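# Fork the loose switch onto the yellow-taped rack rails

## Task

With the fork, carry the unscrewed switch onto the pair of rack rails marked with yellow tape and push it in all the way. The rack is free-standing, so it may tilt only a little (more is a failure) and it must finish in its original place.

## Robot and tools

Robot: one six-joint arm (Elite-style chain: shoulder pan, shoulder lift, elbow, wrist 1, wrist 2, wrist 3) carrying a rigid steel lifting fork. The fork has no motor or sensor, and no action number controls it. A load stays on only through gravity and friction. There are two flat blades, 240 mm long, 30 mm wide and 8 mm thick, 110 mm apart. They point along the tool point's -y axis, and their load faces look along -z. With tool +z pointing straight down the blades are level. A load slides off if the noses dip. A block about 10 cm long sticks out from the last joint axis toward fork -y and turns with the fork.

Tool point (end_effector_position): in the gap between the blades, at half their length, on the load-face plane. The blade noses are 120 mm toward -y from it and the upright back legs are 120 mm toward +y. A heavy load makes the point sag below its commanded height and tilts the fork. Compare the reported pose with what you sent and correct for the difference.

Frames: everything is in the scene frame. Its origin is on the table top under the arm base, +z is up, and +y is to the left when facing +x. The base sits at (0, 0, +0.094) m and is slightly tilted. Reported poses can be off by a few cm, more at long reach.

execute_actions(actions, cameras): actions is a list of actions. Each action has up to 15 rows, one per 1/30 s step. A shorter action repeats its last row until 15 steps are done. Each row has 6 numbers in [-1, 1]: dx, dy, dz, rx, ry, rz. This is an offset along the scene axes from the Hand target as it stood when that action began, not a pose. Every row counts from that same start, not from the row before. 1.0 means 0.6 m or 180 degrees. rx, ry, rz form one rotation vector turning about the Hand target position. A dx, dy, dz longer than 1.0 is shortened along its line. Each new action or call starts from the current Hand target, so repeating an offset moves further. An empty actions list returns images and the fuller state.

move(target, speed, blend, blocking, cameras): target is one 6-number row in the same offset units, or a list of up to 15 rows. Every row is an offset from the same starting Hand target, not a chain. The path is straight, lasts at least 0.5 s and at most 10 s, and does not avoid obstacles. speed is m/s from 0.002 to 3.2 (default 0.25); rotation is limited to twice that in rad/s. You can give one number or one per target. blend is a corner-rounding radius in m for lists; 0 (the default) stops at each point. blocking=false returns after about 0.5 s while the move continues. The result adds a move: line. done means at rest within 3 mm and 2 degrees. off_target, moving, held and fault are other endings. limits=paced means the pose was clipped, and limits=held means steps were withheld. Neither done nor off_target tells you whether something is being touched. Avoid paths close to the arm's own base, because they can flip the shoulder posture; go around.

wait(seconds 0 to 10): runs the scene holding the last command. A running move continues. stop(): brakes a running move, which needs room, more after a fast one. zoom_image(camera, region [x0,y0,x1,y1] pixels, at most 504 by 504): a closer look at the latest image of cam_head_left, cam_head_right or cam_wrist. read_manual(section "licences") returns licence text only. finished_scene(scene = current scene number) ends the scene for good. The goal must hold without the robot.

Cameras: cam_head_left, cam_head_right and cam_wrist, each 672x504, with calibration given as K, D and T_world_to_cam. The head cameras share a rigid bar. The wrist image may lag during motion.

Controller: each step, the commanded orientation is clipped to within 32 degrees of the measured one. Joints then follow by damped IK, favouring position. Commands are smoothed by about 0.15 s. Joint speed caps are 2.09, 2.62 and 3.14 rad/s. The Hand target line is your last command after clipping, and later offsets count from it. The tool point often rests short of it. A zero action re-requests it; if still short, send the remaining gap as an offset. To release a push, command the target back past the tool point. Near the first joint's axis, small tool motions can swing the whole arm.

Result lines: tool pose (m, quat_wxyz) and velocities, joint positions, joint velocities ("within noise" hides end-effector velocity), and joint torques. Torques are total drive output including gravity, with per-unit offset and noise; positive means toward a larger joint number.

Avoid: contact torque limits of 293, 293, 133, 49.8, 49.8 and 49.8 N m, or an outside force of about 150 N (plus or minus 25). Either causes a 10 s fault stop, and a held load's weight counts toward it. The arm is stiff, so aiming even slightly past a firm contact can fault it, and faster contact hits harder. Motor heat from holding loads, stretching out or pushing into unreachable poses gives MOTOR HOT at 70 °C and a 30 to 60 s brake stop at 85 °C. Do not drop the switch, let it fall far, slam into things, or push the loose rack so it tips or shifts. Anything left off the table fails the task. Loose objects may occasionally get a brief external nudge. Motion time keeps running while you think.

Each tool is called after "Call:" as name(argument=value, ...), one argument or row to a line, values as JSON.

## Session

Call:
execute_actions(
  actions=[],
)

Scene clock: 0.00 s.
end_effector_position=(+0.6600, +0.2529, +0.3169) end_effector_quat_wxyz=(+0.049, +0.971, +0.235, +0.002)
Joint positions: [3.144 -1.402 1.911 -2.097 -1.658 1.049]
Joint velocities: within noise
Joint torques (N m): no reading
Hand target: +0.6600, +0.2529, +0.3169; +0.049, +0.971, +0.235, +0.002

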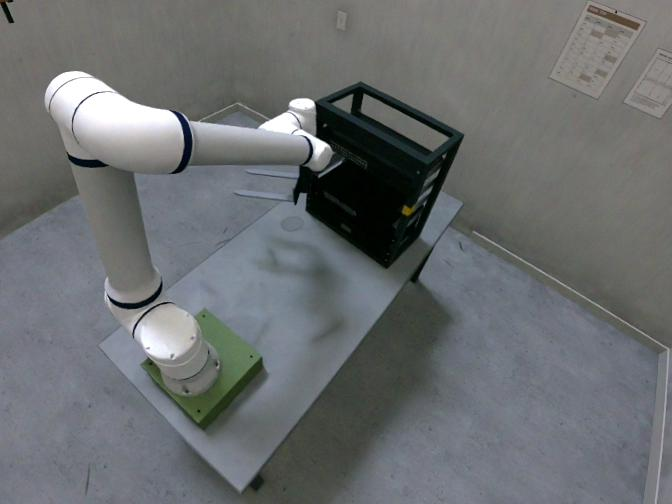

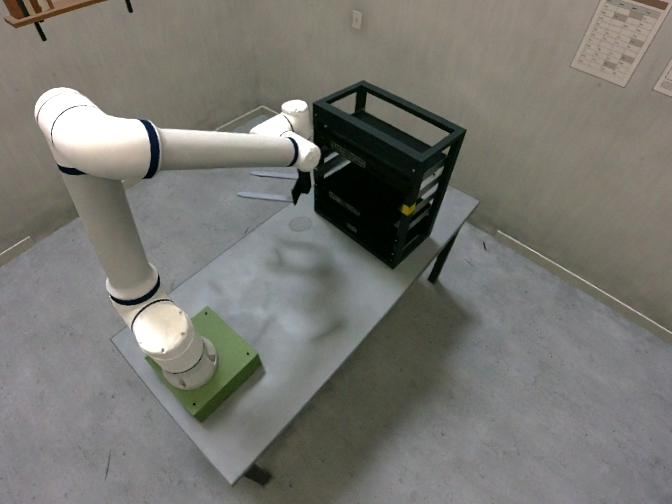

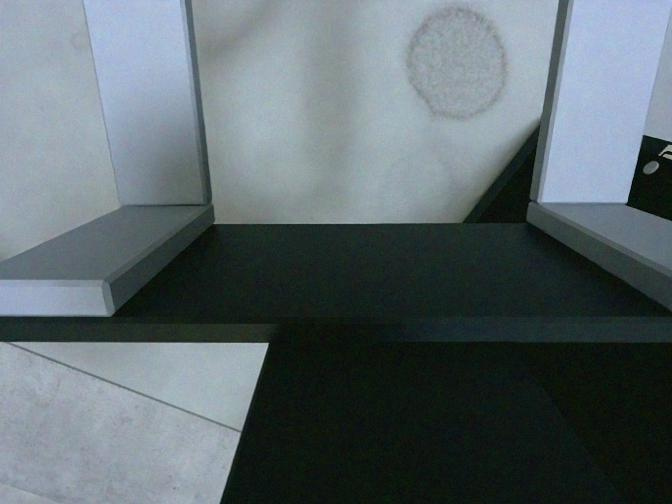

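Call:
zoom_image(
  camera="cam_head_left",
  region=[280, 70, 480, 280],
)

Call:
zoom_image(
  camera="cam_head_right",
  region=[280, 70, 480, 280],
)

Scaled by 2.400.

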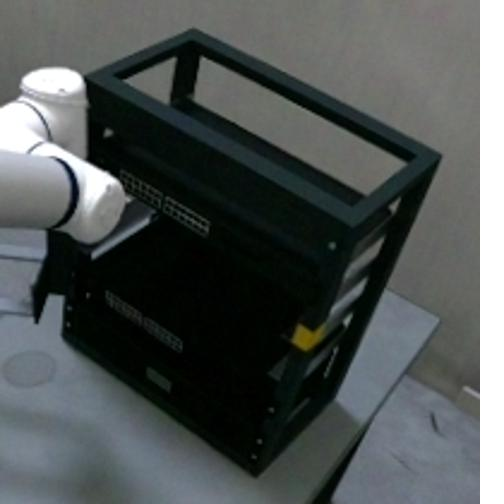

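Scaled by 2.400.

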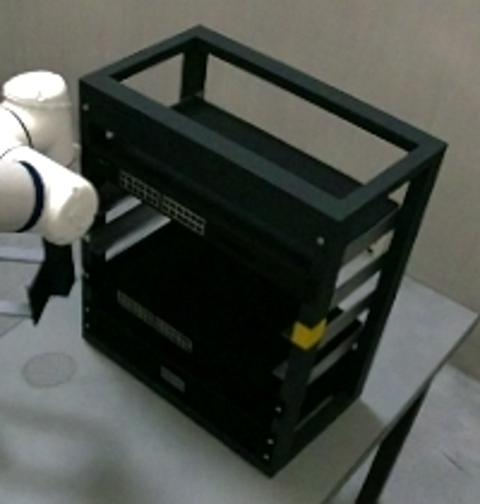

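Call:
move(
  target=[
    [-0.267,-0.338,0.305,0.027,-0.025,-0.651],
    [-0.183,-0.338,0.47,0.519,-0.324,-0.477],
  ],
  speed=0.5,
  cameras=["all"],
)

Scene clock: 38.90 s.
end_effector_position=(+0.5502, +0.0501, +0.5989) end_effector_quat_wxyz=(+0.499, -0.501, +0.499, -0.501)
Joint positions: [2.628 -1.4 2.816 -4.542 -1.011 3.137]
Joint torques (N m): [9.05 -16.4 -34.2 -9.06 -2.27 3.21]
Hand target: +0.5502, +0.0501, +0.5989; +0.499, -0.501, +0.499, -0.501
Off the commanded pose: 0.000 m, 0 deg.
move: done
camera_calibration:
cam_wrist: T_world_to_cam=[[0.0268339, -0.999587, -0.0102894, 0.051021], [-0.346531, 0.000353191, -0.938038, 0.623718], [0.937655, 0.0287368, -0.346379, -0.215497], [0, 0, 0, 1]] pos_world=[0.416831, 0.0569723, 0.510952]

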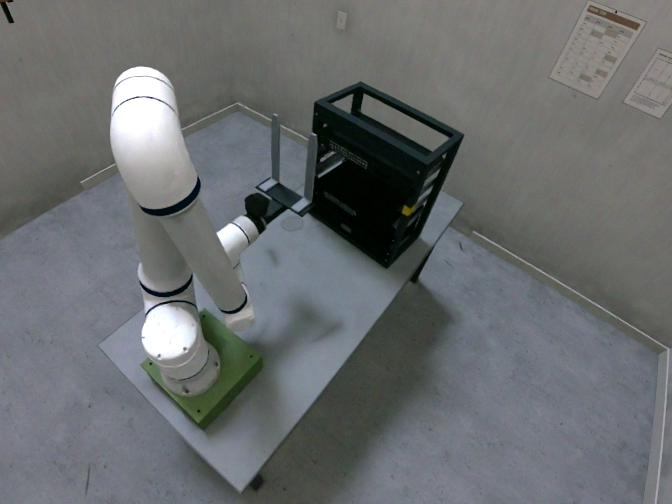

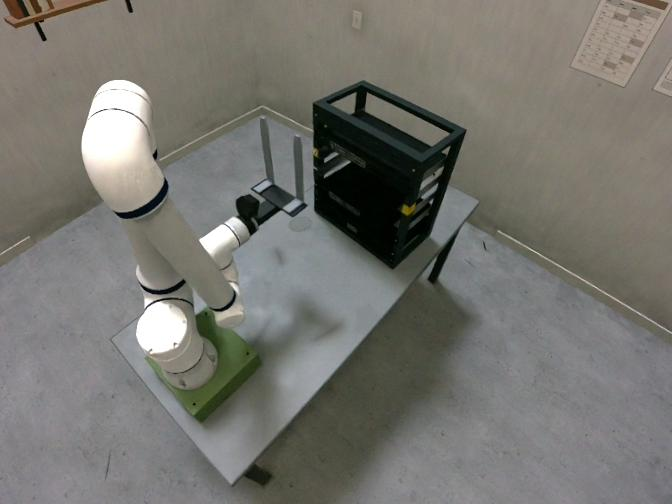

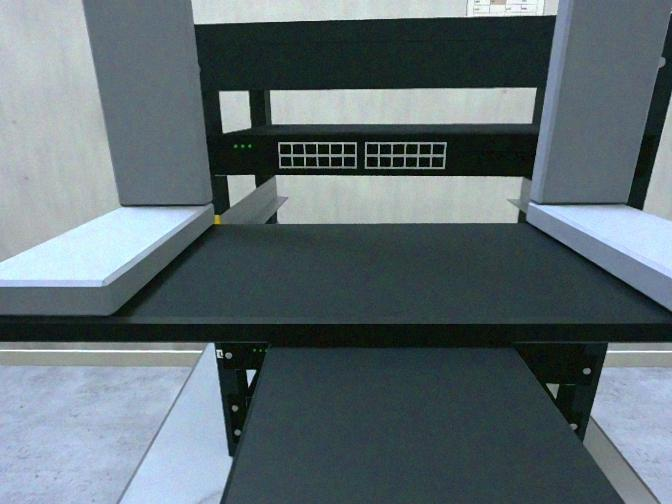

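Call:
move(
  target=[
    [0,0.25,0,0,0,0],
    [0,-0.25,0,0,0,0],
  ],
  blend=0,
  blocking=false,
)

Call:
wait(
  seconds=0.9,
  cameras=["cam_wrist"],
)

Call:
wait(
  seconds=4,
  cameras=["cam_wrist"],
)

Scene clock: 42.27 s.
end_effector_position=(+0.5483, +0.1247, +0.5988) end_effector_quat_wxyz=(+0.502, -0.507, +0.494, -0.497) end_effector_velocity=(-0.003, +0.231, +0.000) end_effector_angular_velocity=(-0.015, +0.000, +0.041)
Joint positions: [2.929 -1.386 2.774 -4.514 -1.294 3.135]
Joint velocities: [0.955 0.084 -0.192 0.105 -0.913 0]
Joint torques (N m): [19.79 -16.61 -39.9 -3.82 -3.98 -2.14]
Hand target: +0.5502, +0.1569, +0.5989; +0.499, -0.501, +0.499, -0.501
Off the commanded pose: 0.225 m, 1 deg.
move: running; path passed 0 of 2 targets

Scene clock: 43.17 s.
end_effector_position=(+0.5501, +0.1801, +0.5988) end_effector_quat_wxyz=(+0.499, -0.500, +0.500, -0.501) end_effector_velocity=(-0.001, -0.183, +0.000) end_effector_angular_velocity=(+0.016, +0.001, -0.046)
Joint positions: [3.192 -1.351 2.703 -4.481 -1.578 3.147]
Joint velocities: [-0.641 -0.094 0.201 -0.106 0.595 0.008]
Joint torques (N m): [-40.84 -57.94 -13.51 -11.12 2.99 3.62]
Hand target: +0.5502, +0.1543, +0.5989; +0.499, -0.501, +0.499, -0.501
Off the commanded pose: 0.280 m, 0 deg.
earlier move: running; path passed 1 of 2 targets
wait: 0.90 s; no rest
camera_calibration:
cam_wrist: T_world_to_cam=[[0.023425, -0.999659, -0.0115121, 0.183629], [-0.346555, 0.00268148, -0.938026, 0.623232], [0.937737, 0.0259628, -0.346374, -0.218759], [0, 0, 0, 1]] pos_world=[0.416822, 0.187575, 0.510949]
Images, in order (width x height): cam_wrist 672x504.

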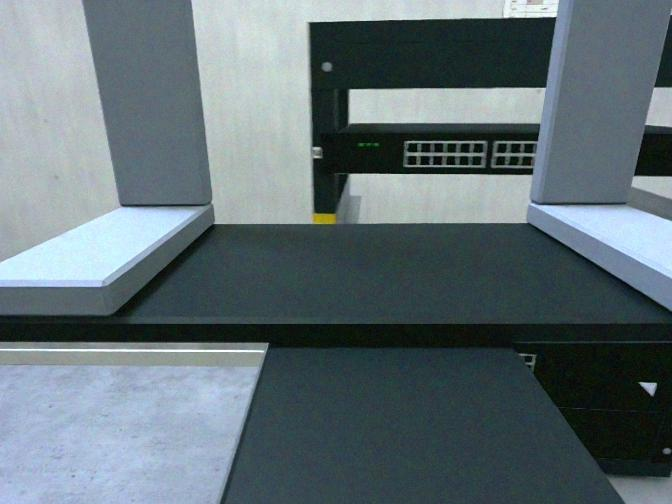

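Scene clock: 44.73 s.
end_effector_position=(+0.5502, -0.0995, +0.5989) end_effector_quat_wxyz=(+0.499, -0.500, +0.499, -0.501) end_effector_velocity=(+0.000, -0.003, +0.000) end_effector_angular_velocity=(-0.001, +0.003, +0.003)
Joint positions: [2.121 -1.38 2.784 -4.52 -0.504 3.123]
Joint velocities: [-0.011 -0.002 -0.002 0.011 0.014 -0.006]
Joint torques (N m): [-20.11 -47.08 -31.1 -0.65 1.87 -2.3]
Hand target: +0.5502, -0.0999, +0.5989; +0.499, -0.501, +0.499, -0.501
Off the commanded pose: 0.000 m, 0 deg.
earlier move: done
wait: 1.57 of 4 s (the move ended)
camera_calibration:
cam_wrist: T_world_to_cam=[[0.0263282, -0.999598, -0.0105172, -0.0981944], [-0.346032, 0.000757352, -0.938223, 0.623633], [0.937853, 0.028341, -0.345873, -0.211703], [0, 0, 0, 1]] pos_world=[0.416929, -0.0926273, 0.510851]
Images, in order (width x height): cam_wrist 672x504.

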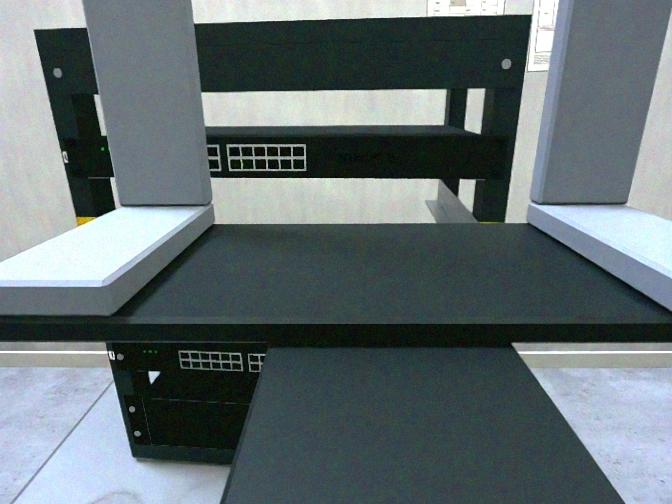

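Call:
zoom_image(
  camera="cam_wrist",
  region=[200, 60, 560, 250],
)

Call:
zoom_image(
  camera="cam_wrist",
  region=[20, 20, 300, 480],
)

Scaled by 1.400.

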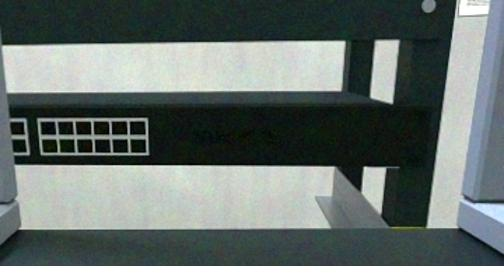

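Scaled by 1.096.

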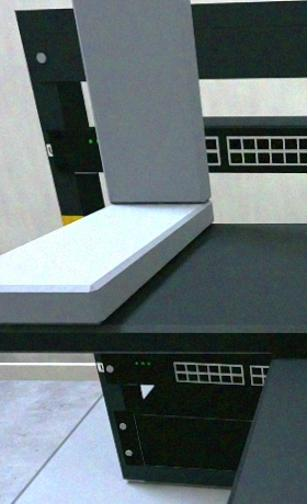

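Call:
move(
  target=[
    [0,0.17,-0.25,0,0,0],
  ],
  cameras=["cam_wrist"],
)

Call:
move(
  target=[
    [0,0.3,0,0,0,0],
  ],
  cameras=["cam_wrist"],
)

Call:
zoom_image(
  camera="cam_wrist",
  region=[200, 0, 560, 250],
)

Call:
move(
  target=[
    [0,-0.63,0,0,0,0],
  ],
  cameras=["cam_wrist"],
)

Call:
zoom_image(
  camera="cam_wrist",
  region=[200, 0, 560, 250],
)

Scene clock: 55.60 s.
end_effector_position=(+0.5503, -0.0806, +0.5723) end_effector_quat_wxyz=(+0.497, -0.505, +0.502, -0.497)
Joint positions: [2.155 -1.279 2.813 -4.626 -0.536 3.102]
Joint torques (N m): [-21.95 -50.52 -21.53 -0.96 2.1 3.5]
Hand target: +0.5503, -0.0807, +0.5724; +0.497, -0.505, +0.502, -0.497 (not the last commanded pose)
Off the commanded pose: 0.149 m, 1 deg.
move: held (a check stopped the path); limits=held
pose unreachable: on one or more control steps of this call, first in action 0 (counted from 0), an arm could not follow its commanded pose, so it was not sent that pose on those steps. It may still have moved: this result reports where it is.
cause: moving toward the commanded pose would bring two parts of the arm too close to each other (joints 3 (elbow) to 5 (wrist 2) lie between them).
camera_calibration:
cam_wrist: T_world_to_cam=[[0.0293102, -0.999518, -0.0102099, -0.0813207], [-0.358386, -0.000973115, -0.933573, 0.602745], [0.933113, 0.0310223, -0.358241, -0.211607], [0, 0, 0, 1]] pos_world=[0.415852, -0.0741305, 0.486069]
Images, in order (width x height): cam_wrist 672x504.

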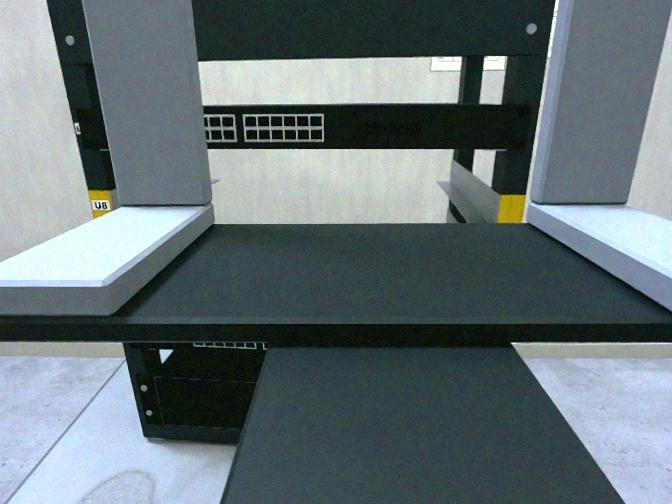

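Scene clock: 56.33 s.
end_effector_position=(+0.5495, -0.0539, +0.5725) end_effector_quat_wxyz=(+0.497, -0.506, +0.501, -0.496)
Joint positions: [2.221 -1.284 2.831 -4.64 -0.599 3.105]
Joint torques (N m): [-22.56 -20.19 -21.24 -1.71 2.12 -2.29]
Hand target: +0.5495, -0.0541, +0.5725; +0.497, -0.506, +0.501, -0.496 (not the last commanded pose)
Off the commanded pose: 0.153 m, 0 deg.
move: held (a check stopped the path); limits=held
pose unreachable: on one or more control steps of this call, first in action 0 (counted from 0), an arm could not follow its commanded pose, so it was not sent that pose on those steps. It may still have moved: this result reports where it is.
cause: moving toward the commanded pose would bring two parts of the arm too close to each other (joints 3 (elbow) to 5 (wrist 2) lie between them).
camera_calibration:
cam_wrist: T_world_to_cam=[[0.031728, -0.999452, -0.00945103, -0.0563714], [-0.359654, -0.00259396, -0.933082, 0.603002], [0.932546, 0.033004, -0.359539, -0.210391], [0, 0, 0, 1]] pos_world=[0.41486, -0.0478325, 0.486473]
Images, in order (width x height): cam_wrist 672x504.

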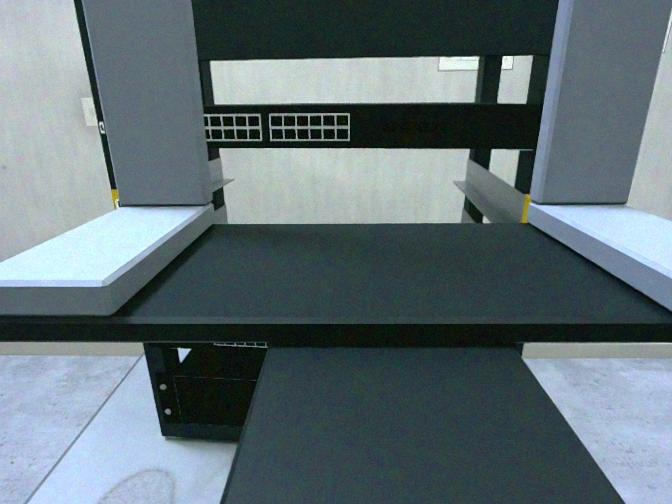

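Scaled by 1.400.

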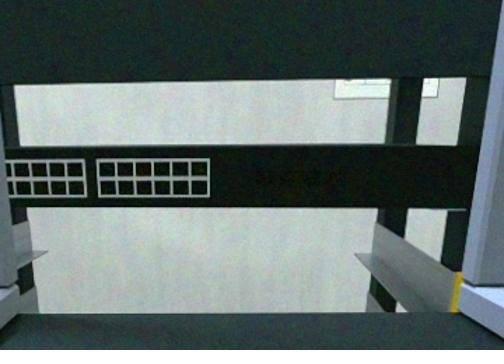

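Scene clock: 58.70 s.
end_effector_position=(+0.5495, -0.4320, +0.5724) end_effector_quat_wxyz=(+0.497, -0.506, +0.501, -0.496)
Joint positions: [1.789 -1.128 2.357 -4.21 -0.169 2.986]
Joint torques (N m): [-20.38 -80.19 -42.6 0.73 2.87 -2.33]
Hand target: +0.5495, -0.4321, +0.5725; +0.497, -0.506, +0.501, -0.496
Off the commanded pose: 0.000 m, 0 deg.
move: done
camera_calibration:
cam_wrist: T_world_to_cam=[[0.0316946, -0.999452, -0.00954185, -0.434207], [-0.359569, -0.00249412, -0.933115, 0.60195], [0.93258, 0.0330057, -0.359451, -0.198005], [0, 0, 0, 1]] pos_world=[0.41486, -0.425933, 0.486373]
Images, in order (width x height): cam_wrist 672x504.

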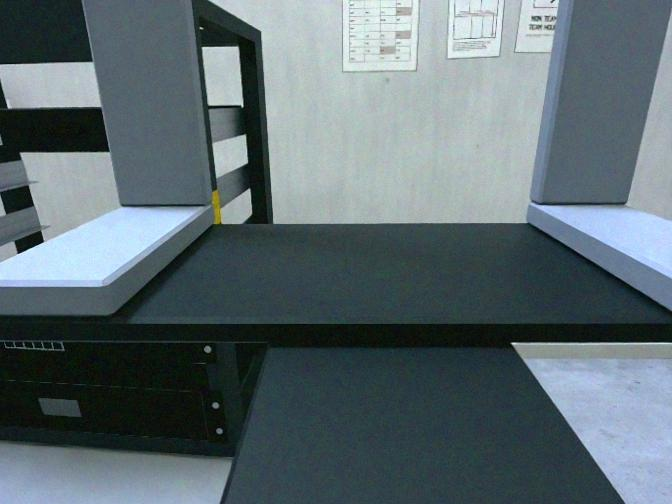

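Scaled by 1.400.

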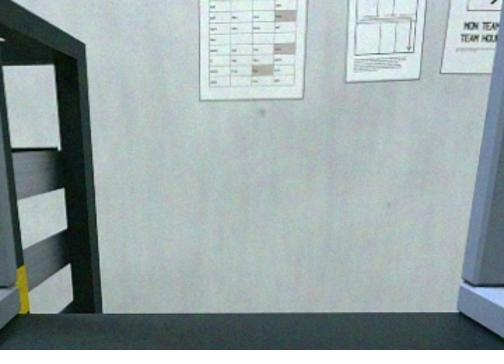

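Call:
move(
  target=[0,0.07,0,0,0,0],
  cameras=["cam_wrist"],
)

Call:
zoom_image(
  camera="cam_wrist",
  region=[200, 0, 560, 250],
)

Call:
move(
  target=[0,0.40,0.01,0,0,0],
  cameras=["cam_wrist"],
)

Call:
zoom_image(
  camera="cam_wrist",
  region=[200, 0, 560, 250],
)

Call:
move(
  target=[0,0.4,0.02,0,0,0],
  cameras=["cam_wrist"],
)

Call:
zoom_image(
  camera="cam_wrist",
  region=[200, 0, 560, 250],
)

Call:
move(
  target=[0,0.3,0,0,0,0],
  cameras=["cam_wrist"],
)

Call:
zoom_image(
  camera="cam_wrist",
  region=[200, 0, 560, 250],
)

Scene clock: 87.47 s.
end_effector_position=(+0.5495, -0.3902, +0.5725) end_effector_quat_wxyz=(+0.497, -0.506, +0.501, -0.496)
Joint positions: [1.805 -1.156 2.424 -4.262 -0.185 3]
Joint torques (N m): [10.84 -75.66 -14.91 -3.81 -1.47 3.09]
Hand target: +0.5495, -0.3901, +0.5725; +0.497, -0.506, +0.501, -0.496
Off the commanded pose: 0.000 m, 0 deg.
move: done
camera_calibration:
cam_wrist: T_world_to_cam=[[0.031728, -0.999452, -0.00945103, -0.392487], [-0.359654, -0.00259396, -0.933082, 0.602129], [0.932546, 0.033004, -0.359539, -0.199292], [0, 0, 0, 1]] pos_world=[0.41486, -0.384133, 0.486473]
Images, in order (width x height): cam_wrist 672x504.

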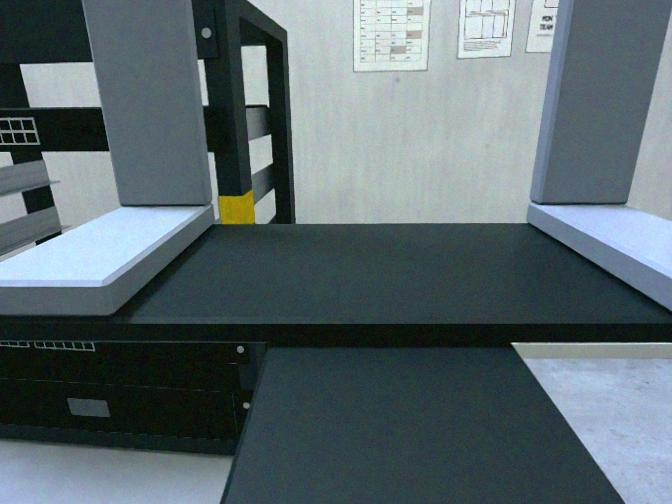

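Scaled by 1.400.

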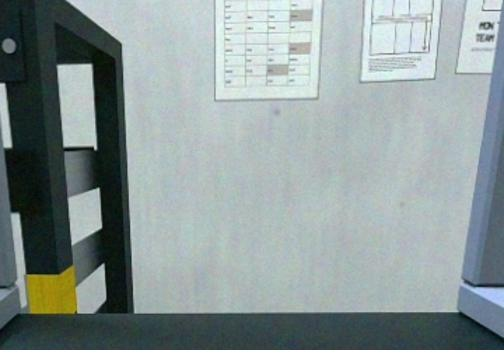

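Scene clock: 89.17 s.
end_effector_position=(+0.5495, -0.1502, +0.5785) end_effector_quat_wxyz=(+0.497, -0.506, +0.501, -0.496)
Joint positions: [2.009 -1.296 2.752 -4.526 -0.387 3.078]
Joint torques (N m): [8.32 -21.38 -2.24 -5.19 -1.59 3.44]
Hand target: +0.5495, -0.1501, +0.5785; +0.497, -0.506, +0.501, -0.496
Off the commanded pose: 0.000 m, 0 deg.
move: done
camera_calibration:
cam_wrist: T_world_to_cam=[[0.031763, -0.999452, -0.00935737, -0.152622], [-0.359652, -0.00269391, -0.933083, 0.608336], [0.932546, 0.0330029, -0.359541, -0.205055], [0, 0, 0, 1]] pos_world=[0.41486, -0.144132, 0.492473]
Images, in order (width x height): cam_wrist 672x504.

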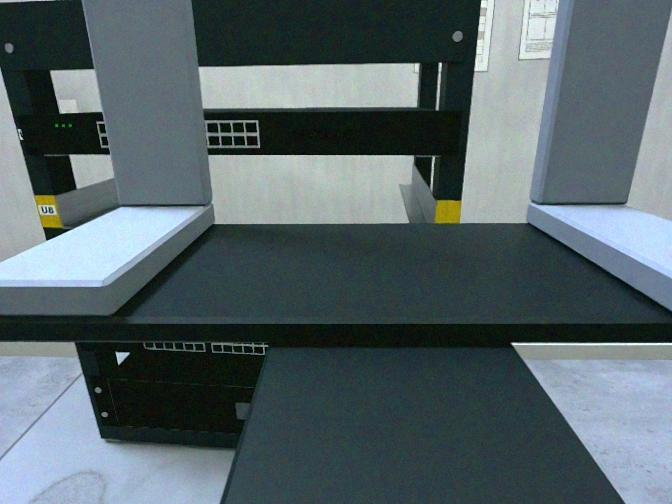

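Scaled by 1.400.

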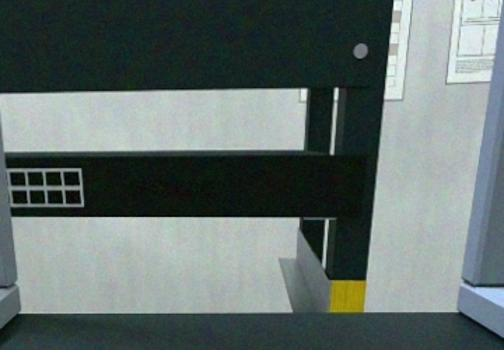

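Scene clock: 91.03 s.
end_effector_position=(+0.5495, +0.0899, +0.5905) end_effector_quat_wxyz=(+0.497, -0.506, +0.501, -0.496)
Joint positions: [2.792 -1.375 2.805 -4.542 -1.17 3.133]
Joint torques (N m): [12.09 -19.83 -34 -4.32 -2.49 3.31]
Hand target: +0.5495, +0.0899, +0.5905; +0.497, -0.506, +0.501, -0.496
Off the commanded pose: 0.000 m, 0 deg.
move: done
camera_calibration:
cam_wrist: T_world_to_cam=[[0.0318566, -0.999448, -0.00939231, 0.0874365], [-0.359652, -0.00269498, -0.933083, 0.620179], [0.932543, 0.0331028, -0.35954, -0.208674], [0, 0, 0, 1]] pos_world=[0.41486, 0.0959674, 0.504473]
Images, in order (width x height): cam_wrist 672x504.

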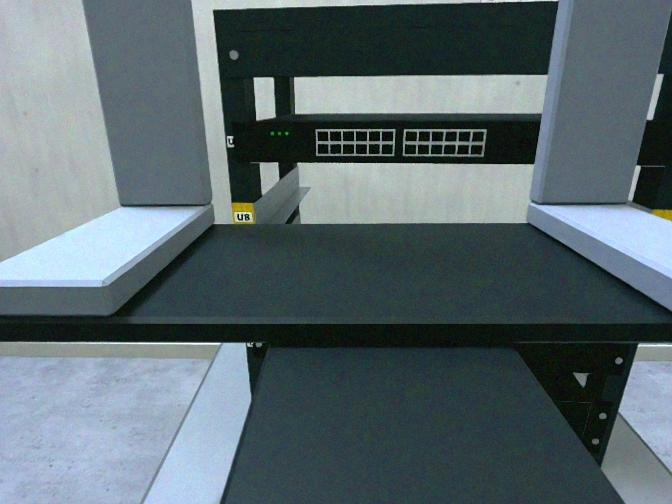

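Scaled by 1.400.

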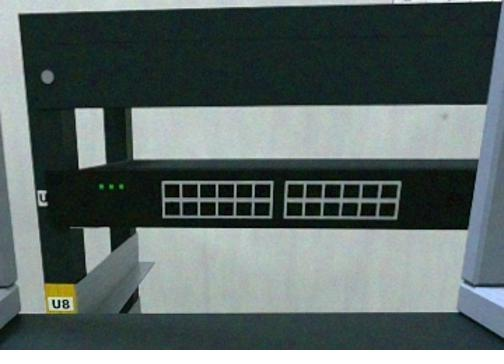

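Scene clock: 92.57 s.
end_effector_position=(+0.5495, +0.2699, +0.5905) end_effector_quat_wxyz=(+0.497, -0.506, +0.501, -0.496)
Joint positions: [3.489 -1.288 2.596 -4.421 -1.866 3.153]
Joint torques (N m): [7.95 -37.57 -43.31 -4.47 -2.4 3.33]
Hand target: +0.5495, +0.2699, +0.5905; +0.497, -0.506, +0.501, -0.496
Off the commanded pose: 0.000 m, 0 deg.
move: done
camera_calibration:
cam_wrist: T_world_to_cam=[[0.0318566, -0.999448, -0.00939231, 0.267237], [-0.359652, -0.00269498, -0.933083, 0.620664], [0.932543, 0.0331028, -0.35954, -0.214629], [0, 0, 0, 1]] pos_world=[0.41486, 0.275867, 0.504473]
Images, in order (width x height): cam_wrist 672x504.

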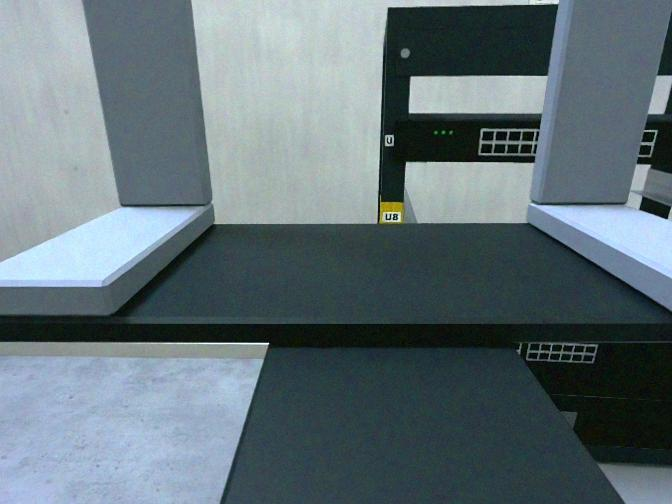

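Scaled by 1.400.

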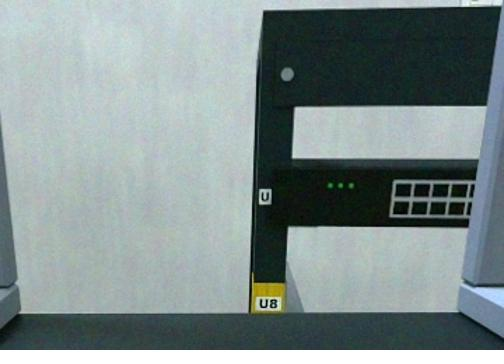

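Call:
move(
  target=[0.117,-0.457,-0.08,0,0.5,0],
  speed=0.4,
)

Scene clock: 130.30 s.
end_effector_position=(+0.6197, -0.0042, +0.5425) end_effector_quat_wxyz=(+0.003, +0.709, -0.706, -0.007)
Joint positions: [2.789 -1.968 1.997 -1.571 -1.57 2.739]
Joint torques (N m): [-22.29 -9.3 -102.67 -5.41 -1.88 -2.09]
Hand target: +0.6197, -0.0043, +0.5425; +0.003, +0.709, -0.706, -0.007
Off the commanded pose: 0.000 m, 0 deg.
move: done

Call:
move(
  target=[0.1347,0.0005,-0.2175,-0.0018,-0.0045,-0.0256],
  cameras=["all"],
)

Call:
zoom_image(
  camera="cam_head_right",
  region=[260, 70, 480, 280],
)

Call:
zoom_image(
  camera="cam_head_left",
  region=[260, 70, 480, 280],
)

Scene clock: 136.93 s.
end_effector_position=(+0.7004, -0.0040, +0.4121) end_effector_quat_wxyz=(+0.000, +0.680, -0.734, +0.000)
Joint positions: [2.871 -1.779 2.111 -1.889 -1.568 2.901]
Joint torques (N m): [8.39 -24.03 -73.61 -10.47 -2.18 3.31]
Hand target: +0.7005, -0.0040, +0.4120; +0.000, +0.680, -0.734, +0.000
Off the commanded pose: 0.000 m, 0 deg.
move: done
camera_calibration:
cam_wrist: T_world_to_cam=[[-0.0892088, -0.995651, -0.0268317, 0.0790866], [-0.93518, 0.0744593, 0.346258, 0.383923], [-0.342755, 0.0559818, -0.937755, 0.721067], [0, 0, 0, 1]] pos_world=[0.613241, 0.00978953, 0.54537]

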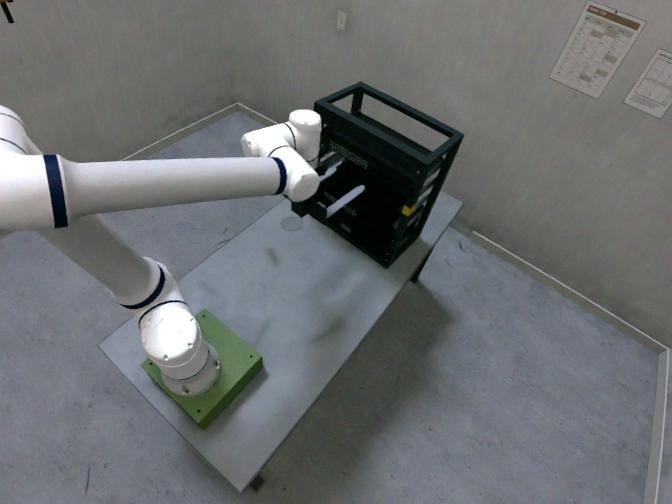

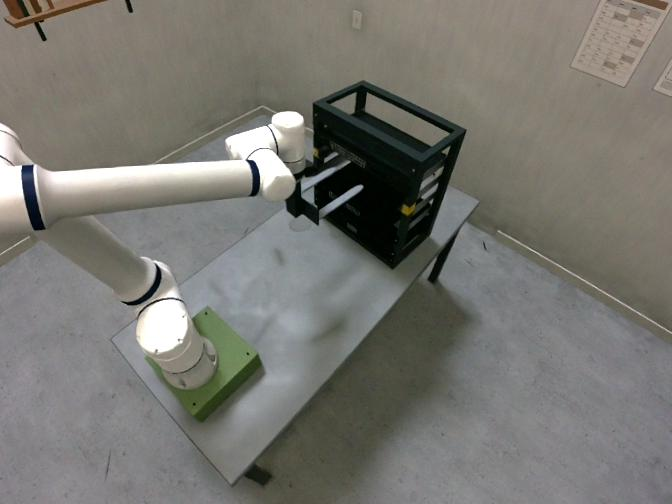

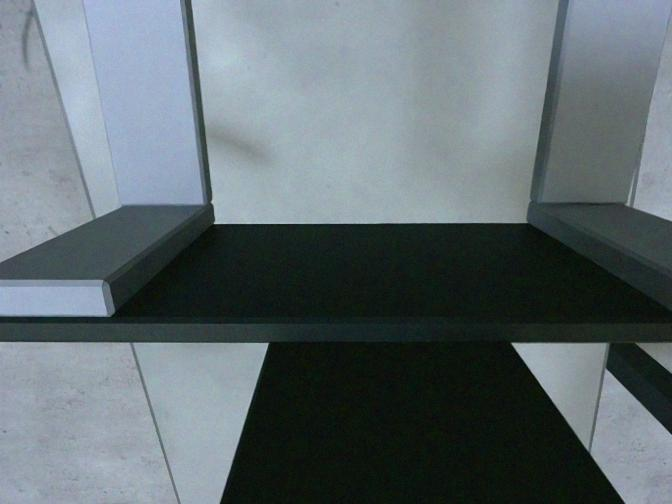

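Scaled by 2.291.

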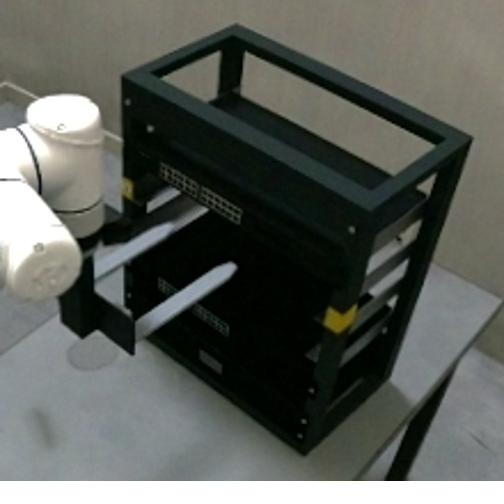

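Scaled by 2.291.

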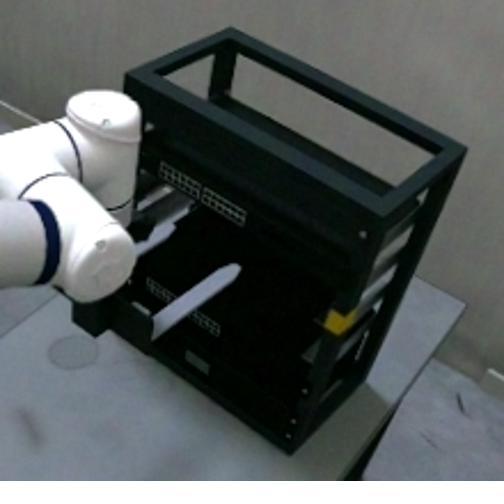

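Call:
move(
  target=[0.3407,-0.0256,0,0,0,0],
  speed=0.12,
  cameras=["all"],
)

Call:
zoom_image(
  camera="cam_head_right",
  region=[260, 70, 480, 280],
)

Scene clock: 142.23 s.
end_effector_position=(+0.9047, -0.0193, +0.4120) end_effector_quat_wxyz=(+0.000, +0.680, -0.734, +0.000)
Joint positions: [2.938 -1.426 1.776 -1.907 -1.567 2.968]
Joint torques (N m): [8.93 -63.38 -97.67 -5.42 -0.57 3.33]
Hand target: +0.9049, -0.0193, +0.4120; +0.000, +0.680, -0.734, +0.000
Off the commanded pose: 0.000 m, 0 deg.
move: done
camera_calibration:
cam_wrist: T_world_to_cam=[[-0.0893039, -0.995644, -0.0268067, 0.0821488], [-0.935204, 0.0745624, 0.346172, 0.576314], [-0.342665, 0.0559842, -0.937788, 0.791833], [0, 0, 0, 1]] pos_world=[0.81764, -0.00551052, 0.54527]

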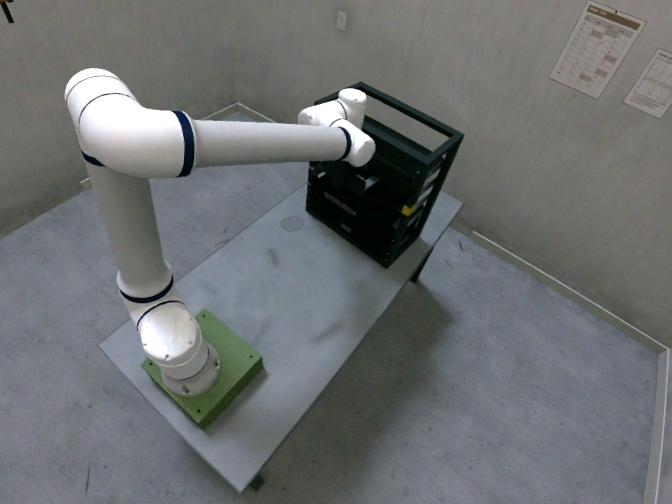

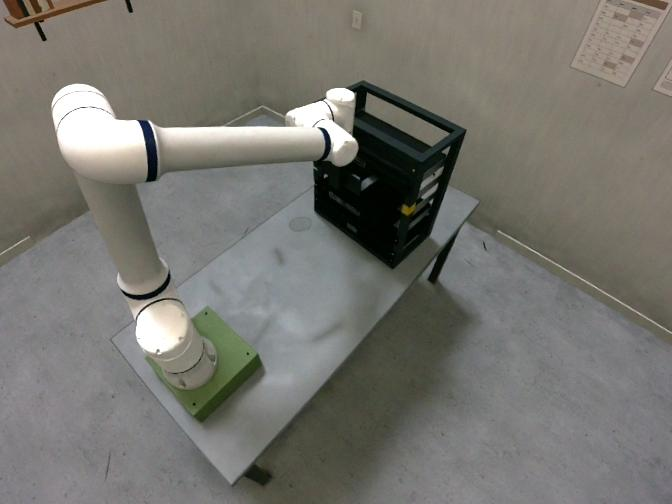

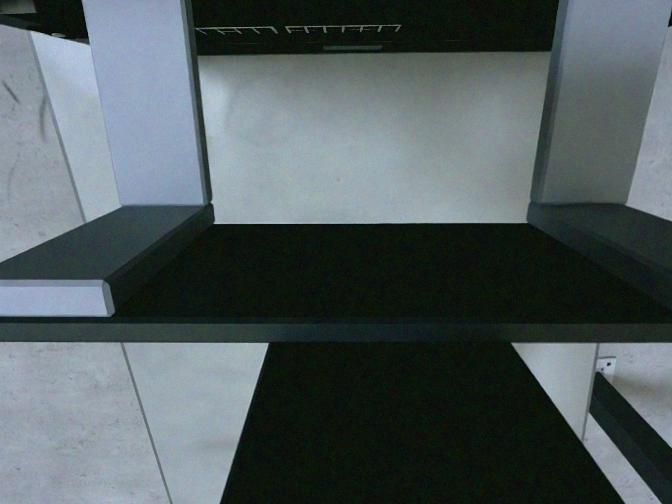

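Scaled by 2.291.

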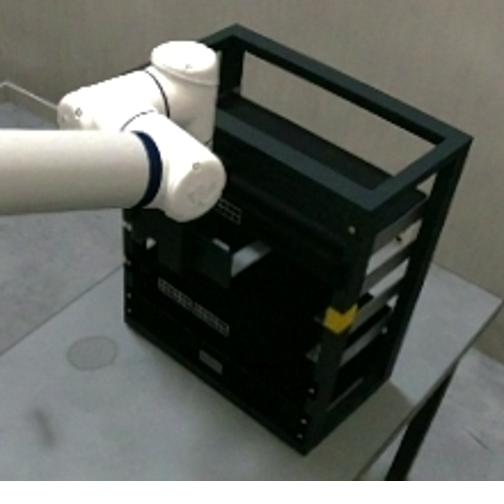

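Call:
move(
  target=[0,0,0.0233,0,0,0],
  speed=0.02,
)

Call:
move(
  target=[0,0,0.01,0,0,0],
  speed=0.02,
)

Call:
move(
  target=[0,0,0.01,0,0,0],
  speed=0.02,
)

Scene clock: 146.67 s.
end_effector_position=(+0.9049, -0.0193, +0.4258) end_effector_quat_wxyz=(+0.000, +0.680, -0.734, +0.000)
Joint positions: [2.938 -1.433 1.759 -1.883 -1.567 2.968]
Joint torques (N m): [-9.81 -90.51 -98.1 -5.12 -1.11 -1]
Hand target: +0.9049, -0.0193, +0.4260; +0.000, +0.680, -0.734, +0.000
Off the commanded pose: 0.000 m, 0 deg.
move: done

Scene clock: 147.40 s.
end_effector_position=(+0.9049, -0.0193, +0.4317) end_effector_quat_wxyz=(+0.000, +0.680, -0.734, +0.000)
Joint positions: [2.938 -1.436 1.751 -1.872 -1.567 2.968]
Joint torques (N m): [-15.91 -89.54 -99.37 -4.91 -1.19 -1.57]
Hand target: +0.9049, -0.0193, +0.4320; +0.000, +0.680, -0.734, +0.000
Off the commanded pose: 0.000 m, 0 deg.
move: done

Scene clock: 148.13 s.
end_effector_position=(+0.9049, -0.0193, +0.4377) end_effector_quat_wxyz=(+0.000, +0.680, -0.734, +0.000) end_effector_velocity=(-0.001, +0.000, +0.001) end_effector_angular_velocity=(+0.000, +0.002, +0.000)
Joint positions: [2.938 -1.439 1.744 -1.862 -1.567 2.968]
Joint velocities: [0 -0.001 -0.002 0.006 0 0]
Joint torques (N m): [-18.62 -90.6 -98.35 -5.34 -1.19 -1.71]
Hand target: +0.9049, -0.0193, +0.4380; +0.000, +0.680, -0.734, +0.000
Off the commanded pose: 0.000 m, 0 deg.
move: done

Call:
move(
  target=[0,0,0.01,0,0,0],
  speed=0.02,
  cameras=["cam_head_left","cam_head_right"],
)

Call:
zoom_image(
  camera="cam_head_right",
  region=[300, 100, 460, 260],
)

Scene clock: 152.13 s.
end_effector_position=(+0.9049, -0.0193, +0.4436) end_effector_quat_wxyz=(+0.000, +0.680, -0.734, +0.000)
Joint positions: [2.938 -1.441 1.736 -1.851 -1.567 2.968]
Joint torques (N m): [-19.61 -127.91 -144.54 -19.27 0.25 -1.92]
Hand target: +0.9049, -0.0193, +0.4440; +0.000, +0.680, -0.734, +0.000
Off the commanded pose: 0.000 m, 0 deg.
move: done
Images, in order (width x height): cam_head_left 672x504, cam_head_right 672x504.

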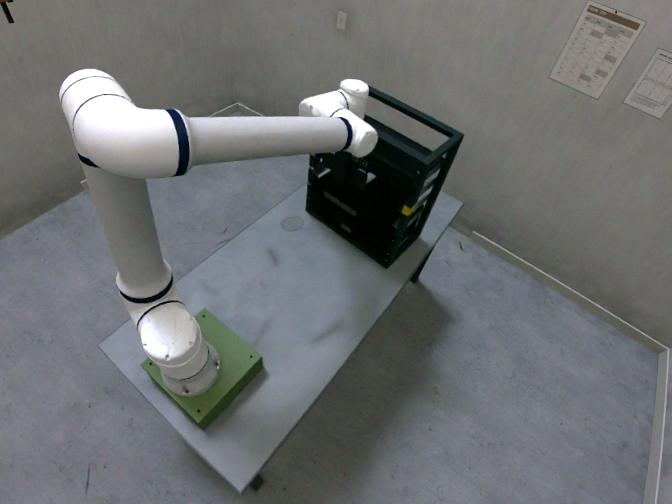

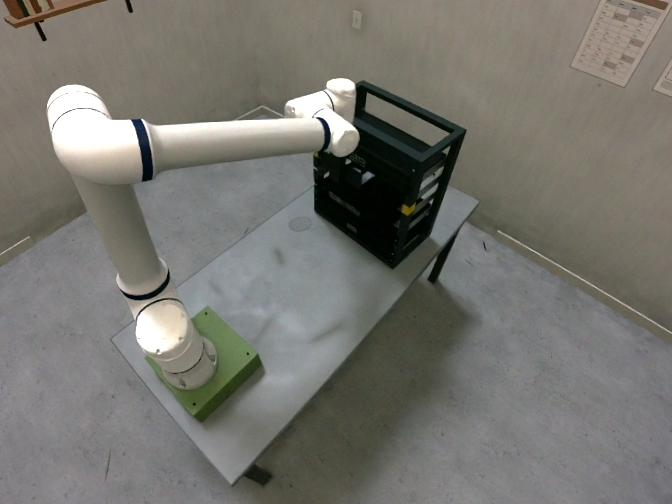

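Scaled by 3.150.

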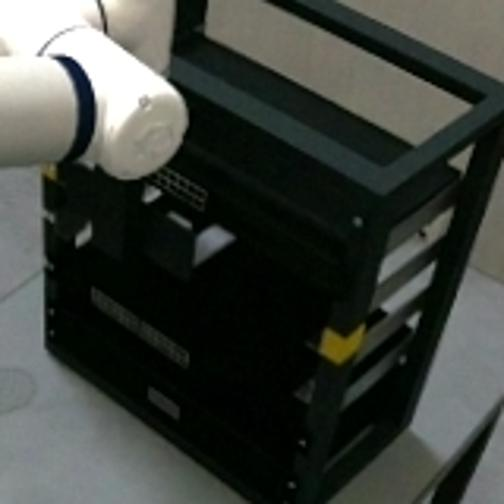

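Call:
move(
  target=[0,0,0.007,0,0,0],
  speed=0.02,
)

Call:
move(
  target=[0,0,0.007,0,0,0],
  speed=0.02,
  cameras=["cam_head_right"],
)

Call:
zoom_image(
  camera="cam_head_right",
  region=[300, 100, 460, 260],
)

Scene clock: 157.13 s.
end_effector_position=(+0.9049, -0.0193, +0.4480) end_effector_quat_wxyz=(+0.000, +0.680, -0.734, +0.000)
Joint positions: [2.938 -1.443 1.73 -1.844 -1.567 2.968]
Joint torques (N m): [-21.36 -124.79 -143.23 -19.04 2 -2.31]
Hand target: +0.9049, -0.0193, +0.4482; +0.000, +0.680, -0.734, +0.000
Off the commanded pose: 0.000 m, 0 deg.
move: done

Scene clock: 157.83 s.
end_effector_position=(+0.9049, -0.0193, +0.4521) end_effector_quat_wxyz=(+0.000, +0.680, -0.734, +0.000)
Joint positions: [2.938 -1.445 1.725 -1.836 -1.567 2.967]
Joint torques (N m): [-22.39 -125.21 -143.85 -19.09 2.07 -2.13]
Hand target: +0.9049, -0.0193, +0.4524; +0.000, +0.680, -0.734, +0.000
Off the commanded pose: 0.000 m, 0 deg.
move: done
Images, in order (width x height): cam_head_right 672x504.

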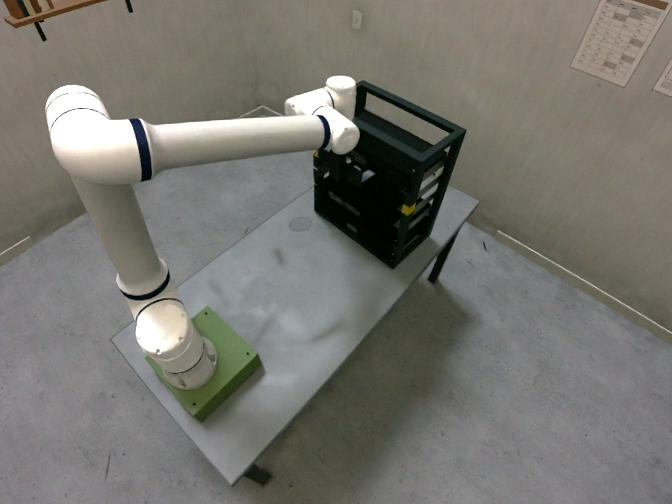

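Scaled by 3.150.

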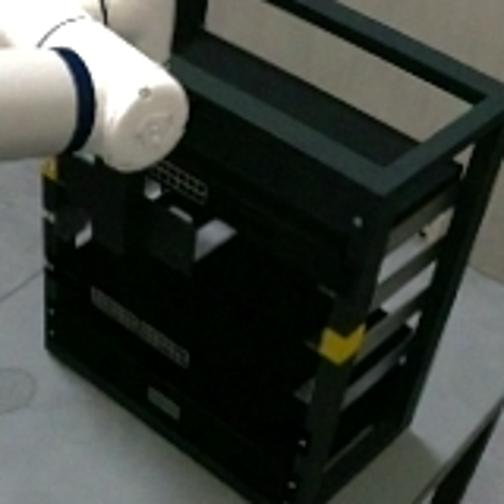

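Call:
move(
  target=[-0.4985,0.0375,0,0,0,0],
  speed=0.1,
  cameras=["all"],
)

Call:
zoom_image(
  camera="cam_head_right",
  region=[220, 70, 480, 300],
)

Call:
zoom_image(
  camera="cam_head_left",
  region=[220, 70, 480, 300],
)

Scene clock: 168.10 s.
end_effector_position=(+0.6060, +0.0032, +0.4524) end_effector_quat_wxyz=(+0.000, +0.680, -0.734, +0.000)
Joint positions: [2.819 -1.987 2.173 -1.743 -1.569 2.849]
Joint torques (N m): [-21.24 -57.37 -120.44 -18.84 3.36 -1.73]
Hand target: +0.6058, +0.0032, +0.4524; +0.000, +0.680, -0.734, +0.000
Off the commanded pose: 0.000 m, 0 deg.
move: done
camera_calibration:
cam_wrist: T_world_to_cam=[[-0.0892691, -0.995649, -0.0267045, 0.0788722], [-0.935174, 0.07456, 0.346253, 0.281149], [-0.342755, 0.055883, -0.937761, 0.726105], [0, 0, 0, 1]] pos_world=[0.518841, 0.0169896, 0.58567]

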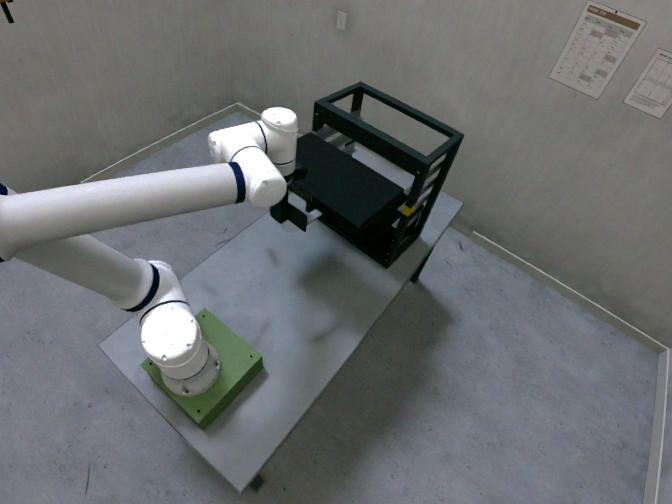

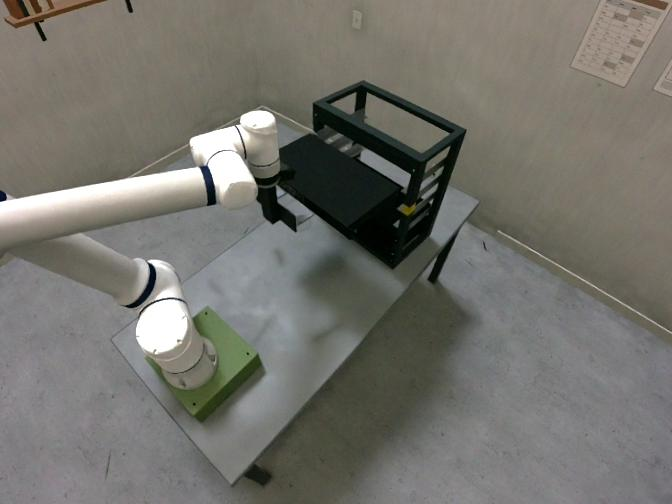

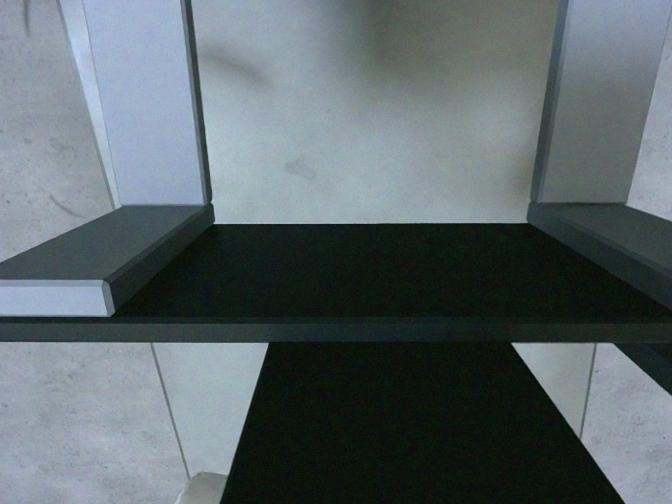

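Scaled by 1.938.

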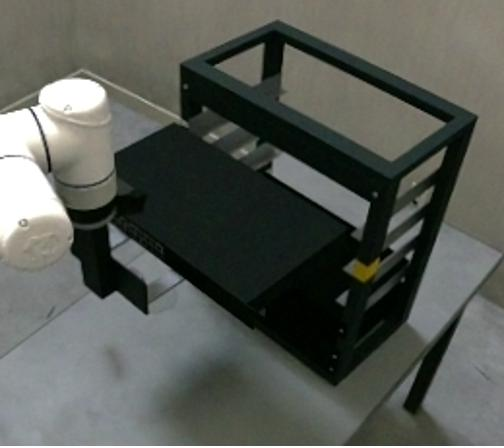

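Scaled by 1.938.

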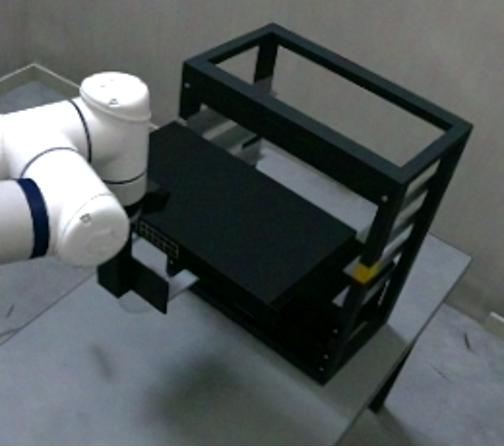

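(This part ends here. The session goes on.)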